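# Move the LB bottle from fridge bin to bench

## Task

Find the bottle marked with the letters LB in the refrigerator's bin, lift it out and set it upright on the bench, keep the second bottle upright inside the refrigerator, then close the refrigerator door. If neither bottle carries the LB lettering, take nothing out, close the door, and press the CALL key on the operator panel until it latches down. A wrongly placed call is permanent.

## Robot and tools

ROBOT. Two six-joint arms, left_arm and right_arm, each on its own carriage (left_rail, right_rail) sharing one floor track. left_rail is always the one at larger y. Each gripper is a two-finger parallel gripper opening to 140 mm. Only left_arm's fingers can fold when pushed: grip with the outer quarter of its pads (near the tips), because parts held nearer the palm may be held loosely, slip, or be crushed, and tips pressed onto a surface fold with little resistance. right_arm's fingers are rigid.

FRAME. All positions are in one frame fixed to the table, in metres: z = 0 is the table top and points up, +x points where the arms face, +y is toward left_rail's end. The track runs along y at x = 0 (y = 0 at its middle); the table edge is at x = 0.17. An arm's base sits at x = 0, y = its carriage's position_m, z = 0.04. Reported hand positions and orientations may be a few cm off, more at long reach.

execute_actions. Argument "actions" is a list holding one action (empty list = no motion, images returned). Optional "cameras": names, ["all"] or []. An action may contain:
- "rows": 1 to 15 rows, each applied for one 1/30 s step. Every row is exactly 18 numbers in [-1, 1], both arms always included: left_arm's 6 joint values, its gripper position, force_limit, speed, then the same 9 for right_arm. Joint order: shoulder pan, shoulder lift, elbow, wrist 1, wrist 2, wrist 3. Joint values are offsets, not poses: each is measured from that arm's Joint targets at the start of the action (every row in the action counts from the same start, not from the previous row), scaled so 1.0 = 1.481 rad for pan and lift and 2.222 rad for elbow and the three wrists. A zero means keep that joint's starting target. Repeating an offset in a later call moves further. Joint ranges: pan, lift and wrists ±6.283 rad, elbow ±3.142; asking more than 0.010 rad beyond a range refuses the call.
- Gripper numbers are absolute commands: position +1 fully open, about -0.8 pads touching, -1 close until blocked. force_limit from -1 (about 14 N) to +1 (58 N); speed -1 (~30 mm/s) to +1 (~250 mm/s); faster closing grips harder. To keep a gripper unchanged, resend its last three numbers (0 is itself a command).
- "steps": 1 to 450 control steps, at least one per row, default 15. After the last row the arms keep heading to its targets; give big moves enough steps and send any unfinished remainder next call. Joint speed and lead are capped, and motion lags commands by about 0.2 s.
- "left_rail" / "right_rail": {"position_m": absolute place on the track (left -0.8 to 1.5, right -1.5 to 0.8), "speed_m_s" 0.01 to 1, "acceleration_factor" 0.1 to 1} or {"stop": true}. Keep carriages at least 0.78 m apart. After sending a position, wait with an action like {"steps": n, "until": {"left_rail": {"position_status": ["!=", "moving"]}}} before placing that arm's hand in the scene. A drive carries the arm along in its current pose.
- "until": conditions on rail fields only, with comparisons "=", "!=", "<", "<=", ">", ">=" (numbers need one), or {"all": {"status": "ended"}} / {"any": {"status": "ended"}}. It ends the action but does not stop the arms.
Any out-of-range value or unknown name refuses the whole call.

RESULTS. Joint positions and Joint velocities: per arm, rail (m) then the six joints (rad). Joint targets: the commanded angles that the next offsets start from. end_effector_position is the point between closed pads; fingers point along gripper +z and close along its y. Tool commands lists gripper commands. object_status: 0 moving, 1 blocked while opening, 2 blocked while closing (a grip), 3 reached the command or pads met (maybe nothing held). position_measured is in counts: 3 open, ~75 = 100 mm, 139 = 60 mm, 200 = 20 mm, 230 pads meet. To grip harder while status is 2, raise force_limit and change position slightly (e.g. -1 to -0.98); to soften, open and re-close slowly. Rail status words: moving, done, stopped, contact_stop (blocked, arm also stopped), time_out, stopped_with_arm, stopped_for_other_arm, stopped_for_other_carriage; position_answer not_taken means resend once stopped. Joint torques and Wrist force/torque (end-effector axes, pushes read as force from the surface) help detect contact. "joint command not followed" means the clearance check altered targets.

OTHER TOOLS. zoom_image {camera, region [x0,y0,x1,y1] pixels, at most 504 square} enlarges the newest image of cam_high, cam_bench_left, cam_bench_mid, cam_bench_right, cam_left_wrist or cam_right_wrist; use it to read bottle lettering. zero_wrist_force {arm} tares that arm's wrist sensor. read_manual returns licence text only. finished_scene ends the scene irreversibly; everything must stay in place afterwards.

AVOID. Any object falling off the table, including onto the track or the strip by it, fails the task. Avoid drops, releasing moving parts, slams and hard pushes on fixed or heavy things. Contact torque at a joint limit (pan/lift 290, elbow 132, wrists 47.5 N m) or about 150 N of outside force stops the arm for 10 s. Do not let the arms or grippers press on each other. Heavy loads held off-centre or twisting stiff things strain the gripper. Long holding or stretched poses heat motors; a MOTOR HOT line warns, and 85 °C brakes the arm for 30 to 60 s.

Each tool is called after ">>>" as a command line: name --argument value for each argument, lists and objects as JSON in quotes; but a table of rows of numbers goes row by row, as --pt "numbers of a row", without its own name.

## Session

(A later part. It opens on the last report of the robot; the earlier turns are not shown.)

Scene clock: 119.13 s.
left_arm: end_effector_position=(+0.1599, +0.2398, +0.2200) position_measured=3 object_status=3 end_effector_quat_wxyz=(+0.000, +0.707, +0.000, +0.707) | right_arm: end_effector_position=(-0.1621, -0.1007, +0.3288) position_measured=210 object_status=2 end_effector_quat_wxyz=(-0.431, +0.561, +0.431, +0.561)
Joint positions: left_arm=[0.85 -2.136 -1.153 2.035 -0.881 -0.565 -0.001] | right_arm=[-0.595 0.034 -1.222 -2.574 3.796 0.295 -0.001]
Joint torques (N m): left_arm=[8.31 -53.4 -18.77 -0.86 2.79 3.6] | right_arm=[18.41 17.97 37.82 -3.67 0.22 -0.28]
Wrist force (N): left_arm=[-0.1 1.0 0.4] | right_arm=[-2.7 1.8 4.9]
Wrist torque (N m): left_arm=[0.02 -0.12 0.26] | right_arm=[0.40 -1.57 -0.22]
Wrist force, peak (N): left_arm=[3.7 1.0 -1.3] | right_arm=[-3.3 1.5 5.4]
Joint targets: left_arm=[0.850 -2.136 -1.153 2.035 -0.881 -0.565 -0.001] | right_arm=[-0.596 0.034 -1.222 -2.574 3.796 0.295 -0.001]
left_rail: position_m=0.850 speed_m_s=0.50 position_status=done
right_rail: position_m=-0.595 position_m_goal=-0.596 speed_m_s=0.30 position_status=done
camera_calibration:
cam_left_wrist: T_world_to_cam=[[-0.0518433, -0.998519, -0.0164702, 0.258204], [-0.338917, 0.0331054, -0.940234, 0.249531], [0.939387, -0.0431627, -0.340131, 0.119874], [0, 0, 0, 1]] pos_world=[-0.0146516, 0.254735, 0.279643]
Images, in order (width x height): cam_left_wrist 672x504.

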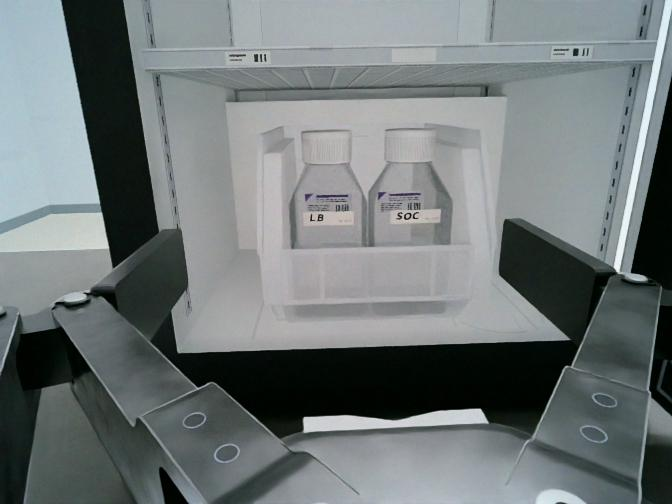

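>>> execute_actions --actions '[{"rows": [[0.0043,-0.0014,0.0004,0.0005,0.0029,0,0,-1,-0.2,0,0,0,0,0,0,-1,0,-1],[0.0143,-0.0047,0.0014,0.0017,0.0095,0,0,-1,-0.2,0,0,0,0,0,0,-1,0,-1],[0.0257,-0.0084,0.0025,0.0031,0.0171,0,0,-1,-0.2,0,0,0,0,0,0,-1,0,-1],[0.0371,-0.0121,0.0036,0.0045,0.0248,0,0,-1,-0.2,0,0,0,0,0,0,-1,0,-1],[0.0486,-0.0159,0.0047,0.0058,0.0324,0,0,-1,-0.2,0,0,0,0,0,0,-1,0,-1],[0.06,-0.0196,0.0059,0.0072,0.04,0,0,-1,-0.2,0,0,0,0,0,0,-1,0,-1],[0.0714,-0.0233,0.007,0.0086,0.0476,0,0,-1,-0.2,0,0,0,0,0,0,-1,0,-1],[0.0829,-0.0271,0.0081,0.01,0.0552,0,0,-1,-0.2,0,0,0,0,0,0,-1,0,-1],[0.0943,-0.0308,0.0092,0.0113,0.0628,0,0,-1,-0.2,0,0,0,0,0,0,-1,0,-1],[0.1057,-0.0345,0.0103,0.0127,0.0705,0,0,-1,-0.2,0,0,0,0,0,0,-1,0,-1],[0.1172,-0.0383,0.0114,0.0141,0.0781,0,0,-1,-0.2,0,0,0,0,0,0,-1,0,-1],[0.1286,-0.042,0.0125,0.0154,0.0857,0,0,-1,-0.2,0,0,0,0,0,0,-1,0,-1],[0.1372,-0.0448,0.0134,0.0165,0.0914,0,0,-1,-0.2,0,0,0,0,0,0,-1,0,-1],[0.1414,-0.0462,0.0138,0.017,0.0943,0,0,-1,-0.2,0,0,0,0,0,0,-1,0,-1],[0.1429,-0.0467,0.0139,0.0172,0.0952,0,0,-1,-0.2,0,0,0,0,0,0,-1,0,-1]], "steps": 40}]' --cameras '["cam_left_wrist"]'

>>> zoom_image --camera "cam_left_wrist" --region '[230, 120, 470, 320]'

Scene clock: 135.03 s.
left_arm: end_effector_position=(+0.3000, +0.2369, +0.2499) position_measured=129 object_status=3 end_effector_quat_wxyz=(+0.000, +0.707, +0.000, +0.707) | right_arm: end_effector_position=(-0.1621, -0.1007, +0.3288) position_measured=210 object_status=2 end_effector_quat_wxyz=(-0.431, +0.561, +0.431, +0.561)
Joint positions: left_arm=[0.85 -1.924 -1.222 2.066 -0.843 -0.353 -0.001] | right_arm=[-0.595 0.034 -1.222 -2.574 3.796 0.295 -0.001]
Joint torques (N m): left_arm=[9.88 -75.11 -20.04 4.26 2.9 3.29] | right_arm=[17.12 19.55 43.02 -2.89 0.07 -0.59]
Wrist force (N): left_arm=[-0.1 1.0 0.5] | right_arm=[-2.8 1.5 5.0]
Wrist torque (N m): left_arm=[0.01 -0.09 0.22] | right_arm=[0.32 -1.56 -0.21]
Wrist force, peak (N): left_arm=[1.0 1.2 4.0] | right_arm=[-2.9 1.7 5.3]
Joint targets: left_arm=[0.850 -1.924 -1.222 2.066 -0.843 -0.353 -0.001] | right_arm=[-0.596 0.034 -1.222 -2.574 3.796 0.295 -0.001]
left_rail: position_m=0.850 speed_m_s=0.50 position_status=done
right_rail: position_m=-0.595 position_m_goal=-0.596 speed_m_s=0.30 position_status=done
camera_calibration:
cam_left_wrist: T_world_to_cam=[[-0.0517172, -0.998527, -0.016407, 0.263031], [-0.338925, 0.0330033, -0.940234, 0.325343], [0.939391, -0.0430656, -0.340132, -0.00167978], [0, 0, 0, 1]] pos_world=[0.125448, 0.251834, 0.309643]
Images, in order (width x height): cam_left_wrist 672x504.

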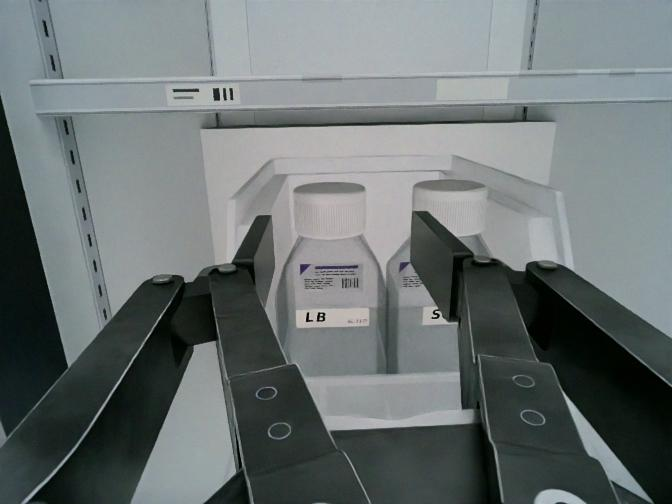

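Scaled by 2.100 from the camera's 672x504 image, which has a finer 960x720 frame.

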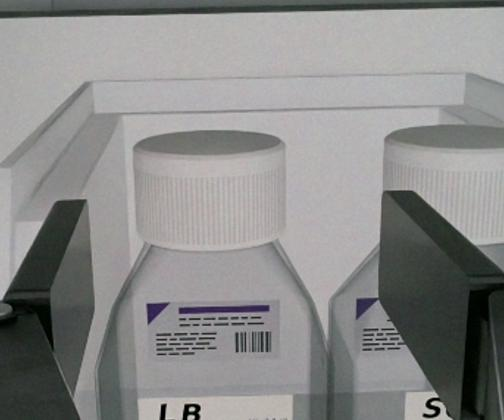

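>>> execute_actions --actions '[{"rows": [[0.0019,0,0,0,0.0013,0,0,-1,-0.2,0,0,0,0,0,0,-1,0,-1],[0.0064,0.0001,0.0001,-0.0002,0.0042,0,0,-1,-0.2,0,0,0,0,0,0,-1,0,-1],[0.0114,0.0002,0.0001,-0.0003,0.0076,0,0,-1,-0.2,0,0,0,0,0,0,-1,0,-1],[0.0165,0.0003,0.0002,-0.0004,0.011,0,0,-1,-0.2,0,0,0,0,0,0,-1,0,-1],[0.0216,0.0004,0.0003,-0.0006,0.0144,0,0,-1,-0.2,0,0,0,0,0,0,-1,0,-1],[0.0267,0.0005,0.0003,-0.0007,0.0178,0,0,-1,-0.2,0,0,0,0,0,0,-1,0,-1],[0.0318,0.0006,0.0004,-0.0008,0.0212,0,0,-1,-0.2,0,0,0,0,0,0,-1,0,-1],[0.0369,0.0007,0.0005,-0.001,0.0246,0,0,-1,-0.2,0,0,0,0,0,0,-1,0,-1],[0.042,0.0008,0.0005,-0.0011,0.028,0,0,-1,-0.2,0,0,0,0,0,0,-1,0,-1],[0.047,0.0009,0.0006,-0.0012,0.0313,0,0,-1,-0.2,0,0,0,0,0,0,-1,0,-1],[0.0521,0.001,0.0007,-0.0014,0.0347,0,0,-1,-0.2,0,0,0,0,0,0,-1,0,-1],[0.0572,0.0011,0.0007,-0.0015,0.0381,0,0,-1,-0.2,0,0,0,0,0,0,-1,0,-1],[0.061,0.0012,0.0008,-0.0016,0.0407,0,0,-1,-0.2,0,0,0,0,0,0,-1,0,-1],[0.063,0.0012,0.0008,-0.0016,0.042,0,0,-1,-0.2,0,0,0,0,0,0,-1,0,-1],[0.0636,0.0013,0.0008,-0.0017,0.0424,0,0,-1,-0.2,0,0,0,0,0,0,-1,0,-1]], "steps": 26}]' --cameras '["cam_left_wrist"]'

>>> zoom_image --camera "cam_left_wrist" --region '[230, 120, 470, 320]'

Scene clock: 137.90 s.
left_arm: end_effector_position=(+0.3580, +0.2362, +0.2481) position_measured=129 object_status=3 end_effector_quat_wxyz=(+0.000, +0.707, +0.000, +0.707) | right_arm: end_effector_position=(-0.1621, -0.1007, +0.3288) position_measured=210 object_status=2 end_effector_quat_wxyz=(-0.431, +0.561, +0.431, +0.561)
Joint positions: left_arm=[0.85 -1.83 -1.22 2.067 -0.847 -0.259 -0.001] | right_arm=[-0.595 0.034 -1.222 -2.574 3.796 0.295 -0.001]
Joint torques (N m): left_arm=[11.21 -46.88 -21.69 -1.99 3.07 2.7] | right_arm=[16.14 17.26 44.18 -2.47 -0.35 -0.31]
Wrist force (N): left_arm=[0.2 1.3 0.9] | right_arm=[-2.4 1.7 4.9]
Wrist torque (N m): left_arm=[0.13 -0.12 0.17] | right_arm=[0.38 -1.63 -0.22]
Wrist force, peak (N): left_arm=[0.1 1.5 2.2] | right_arm=[-3.0 2.0 5.3]
Joint targets: left_arm=[0.850 -1.830 -1.220 2.067 -0.847 -0.259 -0.001] | right_arm=[-0.596 0.034 -1.222 -2.574 3.796 0.295 -0.001]
left_rail: position_m=0.850 speed_m_s=0.50 position_status=done
right_rail: position_m=-0.595 position_m_goal=-0.596 speed_m_s=0.30 position_status=done
camera_calibration:
cam_left_wrist: T_world_to_cam=[[-0.0516879, -0.99853, -0.0163131, 0.265269], [-0.339019, 0.0329091, -0.940204, 0.343363], [0.939359, -0.0430667, -0.340221, -0.0567731], [0, 0, 0, 1]] pos_world=[0.183448, 0.251134, 0.307843]
Images, in order (width x height): cam_left_wrist 672x504.

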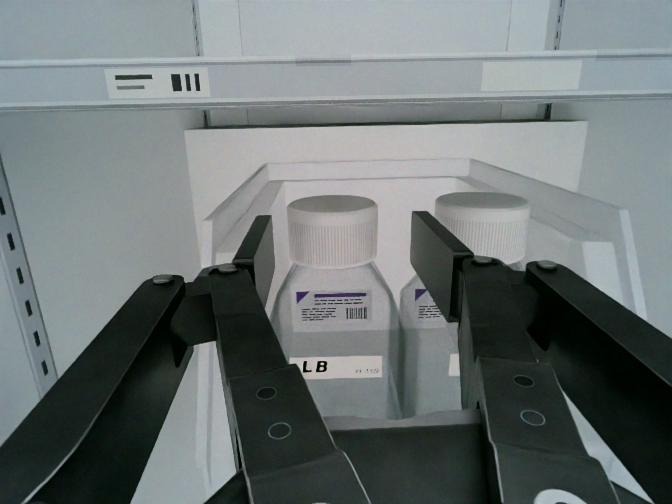

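Scaled by 2.100 from the camera's 672x504 image, which has a finer 960x720 frame.

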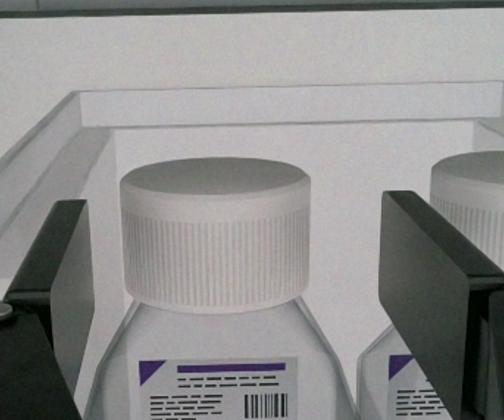

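>>> execute_actions --actions '[{"rows": [[0.0016,-0.0001,0.0002,-0.0001,0.0011,0,0,-1,-0.2,0,0,0,0,0,0,-1,0,-1],[0.0054,-0.0005,0.0005,-0.0002,0.0036,0,0,-1,-0.2,0,0,0,0,0,0,-1,0,-1],[0.0094,-0.0008,0.0009,-0.0004,0.0063,0,0,-1,-0.2,0,0,0,0,0,0,-1,0,-1],[0.0134,-0.0012,0.0013,-0.0005,0.0089,0,0,-1,-0.2,0,0,0,0,0,0,-1,0,-1],[0.0174,-0.0015,0.0017,-0.0007,0.0116,0,0,-1,-0.2,0,0,0,0,0,0,-1,0,-1],[0.0215,-0.0019,0.0021,-0.0008,0.0143,0,0,-1,-0.2,0,0,0,0,0,0,-1,0,-1],[0.0247,-0.0022,0.0024,-0.001,0.0165,0,0,-1,-0.2,0,0,0,0,0,0,-1,0,-1],[0.0268,-0.0024,0.0027,-0.0011,0.0179,0,0,-1,-0.2,0,0,0,0,0,0,-1,0,-1]], "steps": 20}]' --cameras '["cam_left_wrist"]'

>>> zoom_image --camera "cam_left_wrist" --region '[230, 120, 470, 320]'

Scene clock: 140.23 s.
left_arm: end_effector_position=(+0.3830, +0.2404, +0.2479) position_measured=129 object_status=3 end_effector_quat_wxyz=(+0.000, +0.707, +0.000, +0.707) | right_arm: end_effector_position=(-0.1621, -0.1007, +0.3288) position_measured=210 object_status=2 end_effector_quat_wxyz=(-0.431, +0.561, +0.431, +0.561)
Joint positions: left_arm=[0.85 -1.79 -1.224 2.073 -0.849 -0.219 -0.001] | right_arm=[-0.595 0.034 -1.222 -2.574 3.796 0.295 -0.001]
Joint torques (N m): left_arm=[10.53 -76.03 -22.16 -2.08 2.54 2.76] | right_arm=[15.9 17.66 44.36 -2.3 -0.28 -0.38]
Wrist force (N): left_arm=[0.0 1.2 0.2] | right_arm=[-2.8 2.0 4.8]
Wrist torque (N m): left_arm=[0.09 -0.08 0.21] | right_arm=[0.44 -1.54 -0.22]
Wrist force, peak (N): left_arm=[0.0 1.6 1.0] | right_arm=[-3.2 1.6 5.0]
Joint targets: left_arm=[0.850 -1.790 -1.224 2.073 -0.849 -0.219 -0.001] | right_arm=[-0.596 0.034 -1.222 -2.574 3.796 0.295 -0.001]
left_rail: position_m=0.850 speed_m_s=0.50 position_status=done
right_rail: position_m=-0.595 position_m_goal=-0.596 speed_m_s=0.30 position_status=done
camera_calibration:
cam_left_wrist: T_world_to_cam=[[-0.051814, -0.998522, -0.0163763, 0.270796], [-0.339011, 0.0330113, -0.940203, 0.351484], [0.939355, -0.0431639, -0.34022, -0.0801192], [0, 0, 0, 1]] pos_world=[0.208448, 0.255335, 0.307643]
Images, in order (width x height): cam_left_wrist 672x504.

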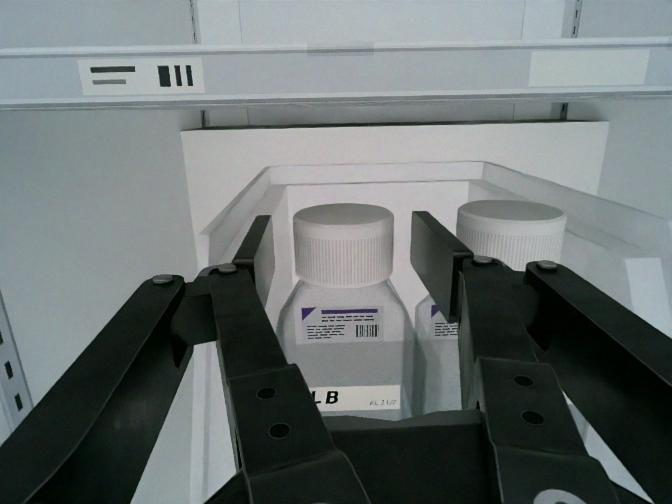

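Scaled by 2.100 from the camera's 672x504 image, which has a finer 960x720 frame.

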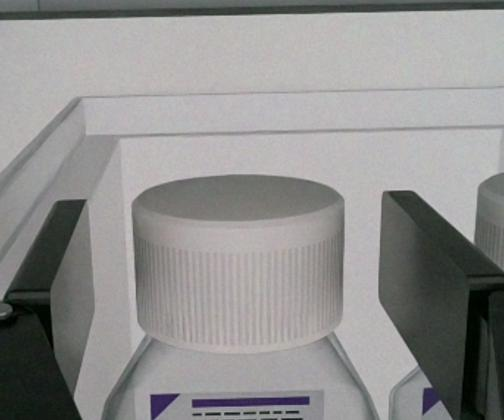

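>>> execute_actions --actions '[{"rows": [[-0.0027,0.0002,-0.0003,0.0001,-0.0018,0,0,-1,-0.2,0,0,0,0,0,0,-1,0,-1],[-0.0054,0.0005,-0.0005,0.0002,-0.0036,0,0,-1,-0.2,0,0,0,0,0,0,-1,0,-1]], "steps": 15}]'

>>> zero_wrist_force --arm "left_arm"

>>> execute_actions --actions '[{"rows": [[0,0,0,0,0,0,-1,1,-1,0,0,0,0,0,0,-1,0,-1]], "steps": 75}]' --cameras '["cam_left_wrist"]'

Scene clock: 141.67 s.
left_arm: end_effector_position=(+0.3780, +0.2395, +0.2479) position_measured=129 object_status=3 end_effector_quat_wxyz=(+0.000, +0.707, +0.000, +0.707) | right_arm: end_effector_position=(-0.1621, -0.1007, +0.3288) position_measured=210 object_status=2 end_effector_quat_wxyz=(-0.431, +0.561, +0.431, +0.561)
Joint positions: left_arm=[0.85 -1.798 -1.223 2.072 -0.849 -0.227 -0.001] | right_arm=[-0.595 0.034 -1.222 -2.574 3.796 0.295 -0.001]
Joint torques (N m): left_arm=[-12.44 -49.42 -45.42 4.26 -2.92 2.77] | right_arm=[17.81 18.27 44.53 -2.17 -0.51 0.01]
Wrist force (N): left_arm=[0.2 1.5 0.7] | right_arm=[-2.7 2.0 4.9]
Wrist torque (N m): left_arm=[0.15 -0.14 0.20] | right_arm=[0.45 -1.57 -0.22]
Wrist force, peak (N): left_arm=[-0.2 1.6 1.3] | right_arm=[-2.8 1.7 5.6]
Joint targets: left_arm=[0.850 -1.798 -1.223 2.072 -0.849 -0.227 -0.001] | right_arm=[-0.596 0.034 -1.222 -2.574 3.796 0.295 -0.001]
left_rail: position_m=0.850 speed_m_s=0.50 position_status=done
right_rail: position_m=-0.595 position_m_goal=-0.596 speed_m_s=0.30 position_status=done

Wrist force sensor zeroed.

Scene clock: 144.37 s.
left_arm: end_effector_position=(+0.3780, +0.2395, +0.2479) position_measured=163 object_status=2 end_effector_quat_wxyz=(+0.000, +0.707, +0.000, +0.707) | right_arm: end_effector_position=(-0.1621, -0.1007, +0.3288) position_measured=210 object_status=2 end_effector_quat_wxyz=(-0.431, +0.561, +0.431, +0.561)
Joint positions: left_arm=[0.85 -1.798 -1.223 2.072 -0.849 -0.227 -0.001] | right_arm=[-0.595 0.034 -1.222 -2.574 3.796 0.295 -0.001]
Joint torques (N m): left_arm=[-10.09 -50.05 -42.84 1.25 2.22 2.7] | right_arm=[17.11 17.4 44.21 -1.78 0.03 -0.19]
Wrist force (N, zeroed by zero_wrist_force on left_arm): left_arm=[2.7 -1.6 -1.6] | right_arm=[-2.8 2.0 4.9]
Wrist torque (N m, zeroed by zero_wrist_force on left_arm): left_arm=[0.02 0.18 0.02] | right_arm=[0.41 -1.65 -0.21]
Wrist force, peak (N, zeroed by zero_wrist_force on left_arm): left_arm=[3.4 -2.0 -1.7] | right_arm=[-3.2 2.1 5.2]
Joint targets: left_arm=[0.850 -1.798 -1.223 2.072 -0.849 -0.227 -0.001] | right_arm=[-0.596 0.034 -1.222 -2.574 3.796 0.295 -0.001]
left_rail: position_m=0.850 speed_m_s=0.50 position_status=done
right_rail: position_m=-0.595 position_m_goal=-0.596 speed_m_s=0.30 position_status=done
camera_calibration:
cam_left_wrist: T_world_to_cam=[[-0.0517172, -0.998527, -0.016407, 0.269629], [-0.338925, 0.0330033, -0.940234, 0.349813], [0.939391, -0.0430656, -0.340132, -0.0755206], [0, 0, 0, 1]] pos_world=[0.203448, 0.254434, 0.307643]
Images, in order (width x height): cam_left_wrist 672x504.

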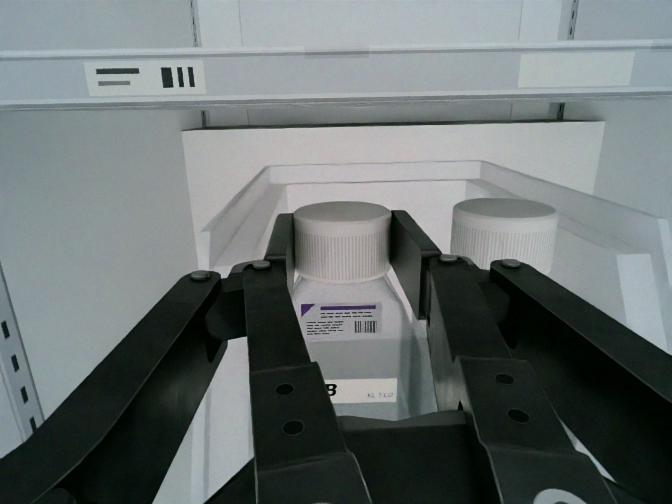

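>>> execute_actions --actions '[{"rows": [[0,-0.0003,-0.0001,0.0003,0,0,-1,1,-1,0,0,0,0,0,0,-1,0,-1],[0,-0.0013,-0.0003,0.0012,0,0,-1,1,-1,0,0,0,0,0,0,-1,0,-1],[0,-0.0028,-0.0007,0.0026,0,0,-1,1,-1,0,0,0,0,0,0,-1,0,-1],[0,-0.005,-0.0013,0.0047,0,0,-1,1,-1,0,0,0,0,0,0,-1,0,-1],[0,-0.0075,-0.002,0.007,0,0,-1,1,-1,0,0,0,0,0,0,-1,0,-1],[0,-0.01,-0.0027,0.0093,0,0,-1,1,-1,0,0,0,0,0,0,-1,0,-1],[0,-0.0125,-0.0033,0.0117,0,0,-1,1,-1,0,0,0,0,0,0,-1,0,-1],[0,-0.015,-0.004,0.014,0,0,-1,1,-1,0,0,0,0,0,0,-1,0,-1],[0,-0.0175,-0.0046,0.0163,0,0,-1,1,-1,0,0,0,0,0,0,-1,0,-1],[0,-0.02,-0.0053,0.0187,0,0,-1,1,-1,0,0,0,0,0,0,-1,0,-1],[0,-0.0225,-0.006,0.021,0,0,-1,1,-1,0,0,0,0,0,0,-1,0,-1],[0,-0.0251,-0.0066,0.0233,0,0,-1,1,-1,0,0,0,0,0,0,-1,0,-1],[0,-0.0273,-0.0072,0.0254,0,0,-1,1,-1,0,0,0,0,0,0,-1,0,-1],[0,-0.0292,-0.0077,0.0272,0,0,-1,1,-1,0,0,0,0,0,0,-1,0,-1],[0,-0.0301,-0.008,0.028,0,0,-1,1,-1,0,0,0,0,0,0,-1,0,-1]], "steps": 30}]' --cameras '["cam_left_wrist"]'

>>> zoom_image --camera "cam_left_wrist" --region '[220, 80, 480, 300]'

Scene clock: 147.10 s.
left_arm: end_effector_position=(+0.3780, +0.2394, +0.2810) position_measured=163 object_status=2 end_effector_quat_wxyz=(+0.000, +0.707, +0.000, +0.707) | right_arm: end_effector_position=(-0.1621, -0.1007, +0.3288) position_measured=210 object_status=2 end_effector_quat_wxyz=(-0.431, +0.561, +0.431, +0.561)
Joint positions: left_arm=[0.85 -1.798 -1.268 2.054 -0.787 -0.227 -0.001] | right_arm=[-0.595 0.034 -1.222 -2.574 3.796 0.295 -0.001]
Joint torques (N m): left_arm=[-9.14 -75.46 -48.5 4.71 2.31 2.91] | right_arm=[17.32 18.04 45.54 -1.51 -0.38 -0.14]
Wrist force (N, zeroed by zero_wrist_force on left_arm): left_arm=[-3.6 -0.4 -0.6] | right_arm=[-2.3 1.2 4.9]
Wrist torque (N m, zeroed by zero_wrist_force on left_arm): left_arm=[-0.06 -0.22 0.02] | right_arm=[0.34 -1.55 -0.21]
Wrist force, peak (N, zeroed by zero_wrist_force on left_arm): left_arm=[-4.8 -0.3 -0.4] | right_arm=[-3.3 2.1 5.4]
Joint targets: left_arm=[0.850 -1.798 -1.268 2.054 -0.787 -0.227 -0.001] | right_arm=[-0.596 0.034 -1.222 -2.574 3.796 0.295 -0.001]
left_rail: position_m=0.850 speed_m_s=0.50 position_status=done
right_rail: position_m=-0.595 position_m_goal=-0.596 speed_m_s=0.30 position_status=done
camera_calibration:
cam_left_wrist: T_world_to_cam=[[-0.0517826, -0.998526, -0.0162815, 0.270042], [-0.339016, 0.0329116, -0.940205, 0.38097], [0.939355, -0.0431665, -0.34022, -0.0642037], [0, 0, 0, 1]] pos_world=[0.203448, 0.254334, 0.340743]
Images, in order (width x height): cam_left_wrist 672x504.

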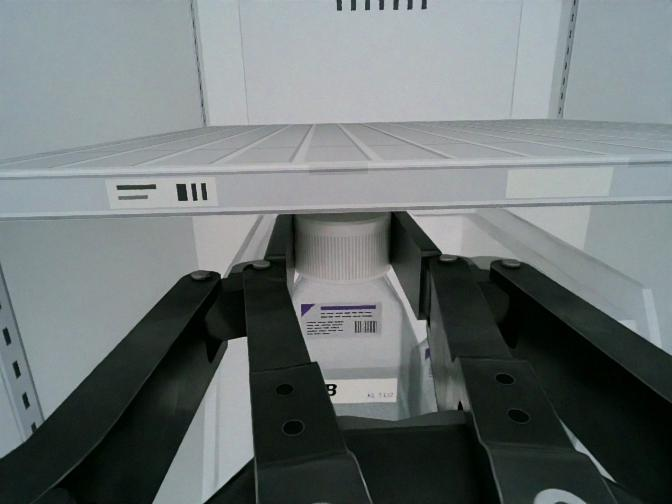

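Scaled by 1.938 from the camera's 672x504 image, which has a finer 960x720 frame.

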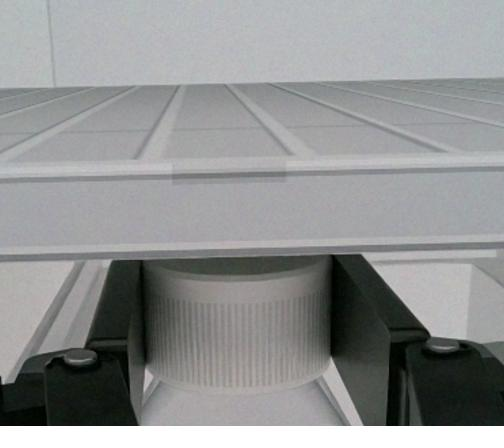

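>>> execute_actions --actions '[{"rows": [[-0.0004,0,0,0,-0.0003,0,-1,1,-1,0,0,0,0,0,0,-1,0,-1],[-0.0015,0,0,0,-0.001,0,-1,1,-1,0,0,0,0,0,0,-1,0,-1],[-0.0033,-0.0001,0.0001,0,-0.0022,0,-1,1,-1,0,0,0,0,0,0,-1,0,-1],[-0.0057,-0.0002,0.0002,-0.0001,-0.0038,0,-1,1,-1,0,0,0,0,0,0,-1,0,-1],[-0.0084,-0.0003,0.0002,-0.0001,-0.0056,0,-1,1,-1,0,0,0,0,0,0,-1,0,-1],[-0.0111,-0.0003,0.0003,-0.0001,-0.0074,0,-1,1,-1,0,0,0,0,0,0,-1,0,-1],[-0.0139,-0.0004,0.0004,-0.0001,-0.0093,0,-1,1,-1,0,0,0,0,0,0,-1,0,-1],[-0.0167,-0.0005,0.0005,-0.0002,-0.0112,0,-1,1,-1,0,0,0,0,0,0,-1,0,-1],[-0.0195,-0.0006,0.0006,-0.0002,-0.013,0,-1,1,-1,0,0,0,0,0,0,-1,0,-1],[-0.0223,-0.0007,0.0007,-0.0002,-0.0149,0,-1,1,-1,0,0,0,0,0,0,-1,0,-1],[-0.0251,-0.0007,0.0007,-0.0002,-0.0167,0,-1,1,-1,0,0,0,0,0,0,-1,0,-1],[-0.0278,-0.0008,0.0008,-0.0002,-0.0186,0,-1,1,-1,0,0,0,0,0,0,-1,0,-1],[-0.0305,-0.0009,0.0009,-0.0003,-0.0203,0,-1,1,-1,0,0,0,0,0,0,-1,0,-1],[-0.0325,-0.001,0.001,-0.0003,-0.0217,0,-1,1,-1,0,0,0,0,0,0,-1,0,-1],[-0.0335,-0.001,0.001,-0.0003,-0.0223,0,-1,1,-1,0,0,0,0,0,0,-1,0,-1]], "steps": 30}]' --cameras '["cam_left_wrist"]'

>>> zoom_image --camera "cam_left_wrist" --region '[200, 140, 500, 440]'

Scene clock: 150.30 s.
left_arm: end_effector_position=(+0.3480, +0.2394, +0.2810) position_measured=163 object_status=2 end_effector_quat_wxyz=(+0.000, +0.707, +0.000, +0.707) | right_arm: end_effector_position=(-0.1621, -0.1007, +0.3288) position_measured=210 object_status=2 end_effector_quat_wxyz=(-0.431, +0.561, +0.431, +0.561)
Joint positions: left_arm=[0.85 -1.848 -1.269 2.057 -0.787 -0.277 -0.001] | right_arm=[-0.595 0.034 -1.222 -2.574 3.796 0.295 -0.001]
Joint torques (N m): left_arm=[-8.7 -76.68 -24.89 -1.27 -2.61 2.56] | right_arm=[16.95 17.18 44.12 -1.63 -0.15 0.01]
Wrist force (N, zeroed by zero_wrist_force on left_arm): left_arm=[-3.5 -0.5 0.0] | right_arm=[-2.5 1.2 4.9]
Wrist torque (N m, zeroed by zero_wrist_force on left_arm): left_arm=[-0.10 -0.25 -0.01] | right_arm=[0.34 -1.51 -0.22]
Wrist force, peak (N, zeroed by zero_wrist_force on left_arm): left_arm=[-4.5 -0.4 -0.2] | right_arm=[-1.8 1.1 5.5]
Joint targets: left_arm=[0.850 -1.848 -1.269 2.057 -0.787 -0.277 -0.001] | right_arm=[-0.596 0.034 -1.222 -2.574 3.796 0.295 -0.001]
left_rail: position_m=0.850 speed_m_s=0.50 position_status=done
right_rail: position_m=-0.595 position_m_goal=-0.596 speed_m_s=0.30 position_status=done
camera_calibration:
cam_left_wrist: T_world_to_cam=[[-0.051814, -0.998522, -0.0163763, 0.268526], [-0.339011, 0.0330113, -0.940203, 0.370773], [0.939355, -0.0431639, -0.34022, -0.0360237], [0, 0, 0, 1]] pos_world=[0.173448, 0.254335, 0.340743]
Images, in order (width x height): cam_left_wrist 672x504.

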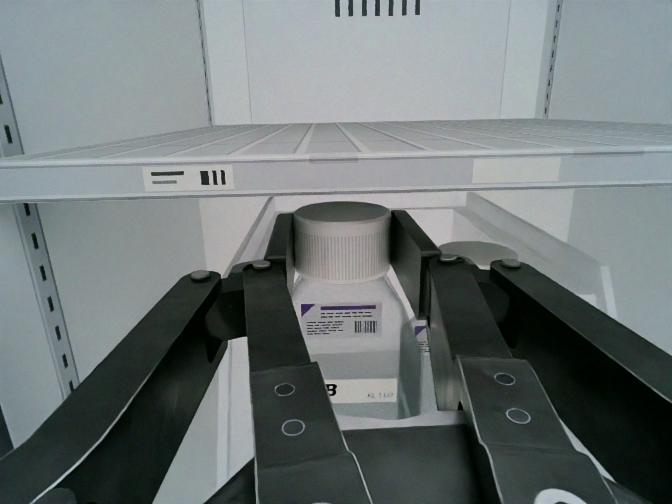

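Scaled by 1.680 from the camera's 672x504 image, which has a finer 960x720 frame.

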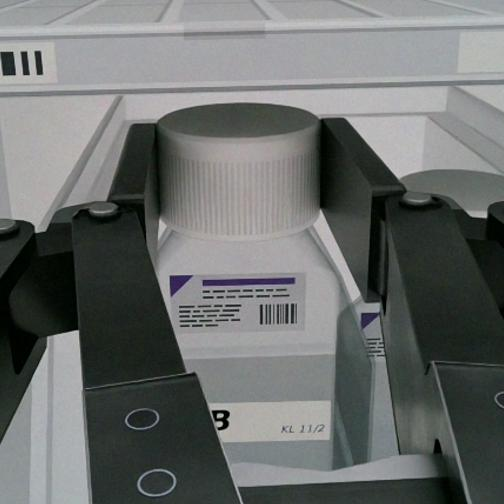

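>>> execute_actions --actions '[{"rows": [[-0.0004,0,0,0,-0.0003,0,-1,1,-1,0,0,0,0,0,0,-1,0,-1],[-0.0012,0,0,0,-0.0008,0,-1,1,-1,0,0,0,0,0,0,-1,0,-1],[-0.0025,0,0,0,-0.0017,0,-1,1,-1,0,0,0,0,0,0,-1,0,-1],[-0.004,0,0,0,-0.0027,0,-1,1,-1,0,0,0,0,0,0,-1,0,-1],[-0.0055,0.0001,-0.0001,0,-0.0037,0,-1,1,-1,0,0,0,0,0,0,-1,0,-1],[-0.007,0.0001,-0.0001,0,-0.0047,0,-1,1,-1,0,0,0,0,0,0,-1,0,-1],[-0.0085,0.0001,-0.0001,0,-0.0057,0,-1,1,-1,0,0,0,0,0,0,-1,0,-1],[-0.01,0.0001,-0.0001,0,-0.0067,0,-1,1,-1,0,0,0,0,0,0,-1,0,-1],[-0.0115,0.0001,-0.0001,0,-0.0077,0,-1,1,-1,0,0,0,0,0,0,-1,0,-1],[-0.013,0.0001,-0.0001,0.0001,-0.0087,0,-1,1,-1,0,0,0,0,0,0,-1,0,-1],[-0.0143,0.0002,-0.0002,0.0001,-0.0095,0,-1,1,-1,0,0,0,0,0,0,-1,0,-1],[-0.0154,0.0002,-0.0002,0.0001,-0.0103,0,-1,1,-1,0,0,0,0,0,0,-1,0,-1],[-0.0162,0.0002,-0.0002,0.0001,-0.0108,0,-1,1,-1,0,0,0,0,0,0,-1,0,-1],[-0.0165,0.0002,-0.0002,0.0001,-0.011,0,-1,1,-1,0,0,0,0,0,0,-1,0,-1]], "steps": 30}]' --cameras '["cam_left_wrist"]'

>>> zoom_image --camera "cam_left_wrist" --region '[200, 140, 500, 440]'

Scene clock: 152.20 s.
left_arm: end_effector_position=(+0.3330, +0.2392, +0.2810) position_measured=163 object_status=2 end_effector_quat_wxyz=(+0.000, +0.707, +0.000, +0.707) | right_arm: end_effector_position=(-0.1621, -0.1007, +0.3288) position_measured=210 object_status=2 end_effector_quat_wxyz=(-0.431, +0.561, +0.431, +0.561)
Joint positions: left_arm=[0.85 -1.872 -1.269 2.056 -0.787 -0.301 -0.001] | right_arm=[-0.595 0.034 -1.222 -2.574 3.796 0.295 -0.001]
Joint torques (N m): left_arm=[-16.19 -44.85 -44 3.6 -2.79 2.43] | right_arm=[16.62 16.57 45.06 -1.34 -0.15 -0.1]
Wrist force (N, zeroed by zero_wrist_force on left_arm): left_arm=[4.7 -0.1 3.4] | right_arm=[-4.0 0.3 4.4]
Wrist torque (N m, zeroed by zero_wrist_force on left_arm): left_arm=[-0.02 0.47 -0.23] | right_arm=[0.39 -1.72 -0.22]
Wrist force, peak (N, zeroed by zero_wrist_force on left_arm): left_arm=[5.3 -0.3 3.5] | right_arm=[-4.8 -0.1 4.8]
Joint targets: left_arm=[0.850 -1.872 -1.269 2.056 -0.787 -0.301 -0.001] | right_arm=[-0.596 0.034 -1.222 -2.574 3.796 0.295 -0.001]
left_rail: position_m=0.850 speed_m_s=0.50 position_status=done
right_rail: position_m=-0.595 position_m_goal=-0.596 speed_m_s=0.30 position_status=done
camera_calibration:
cam_left_wrist: T_world_to_cam=[[-0.0518119, -0.998523, -0.0163755, 0.267548], [-0.338922, 0.0330057, -0.940235, 0.365692], [0.939387, -0.0431653, -0.340131, -0.0219772], [0, 0, 0, 1]] pos_world=[0.158448, 0.254135, 0.340743]
Images, in order (width x height): cam_left_wrist 672x504.

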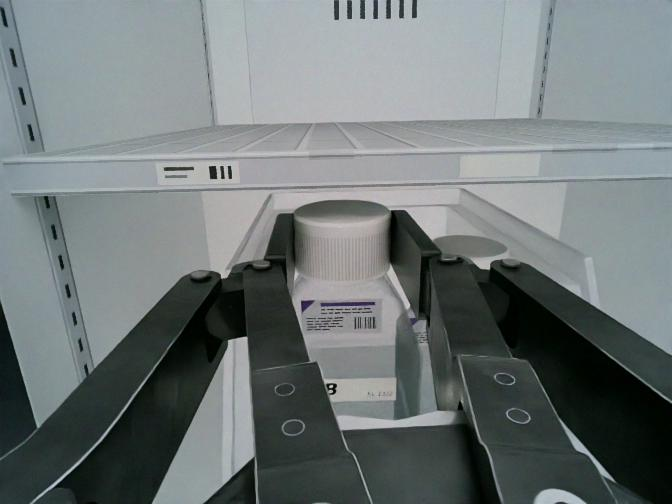

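Scaled by 1.680 from the camera's 672x504 image, which has a finer 960x720 frame.

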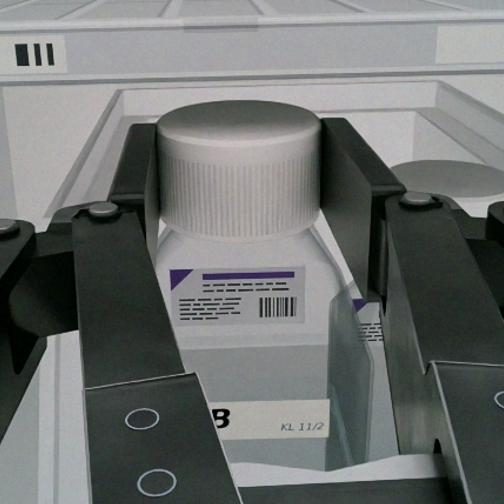

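>>> zoom_image --camera "cam_left_wrist" --region '[400, 170, 620, 370]'

>>> zoom_image --camera "cam_left_wrist" --region '[200, 170, 420, 370]'

Scaled by 2.291 from the camera's 672x504 image, which has a finer 960x720 frame.

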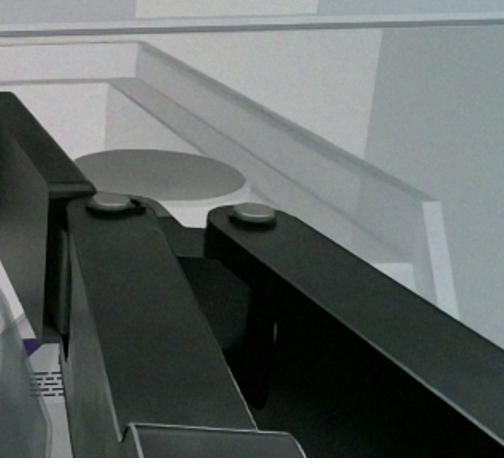

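Scaled by 2.291 from the camera's 672x504 image, which has a finer 960x720 frame.

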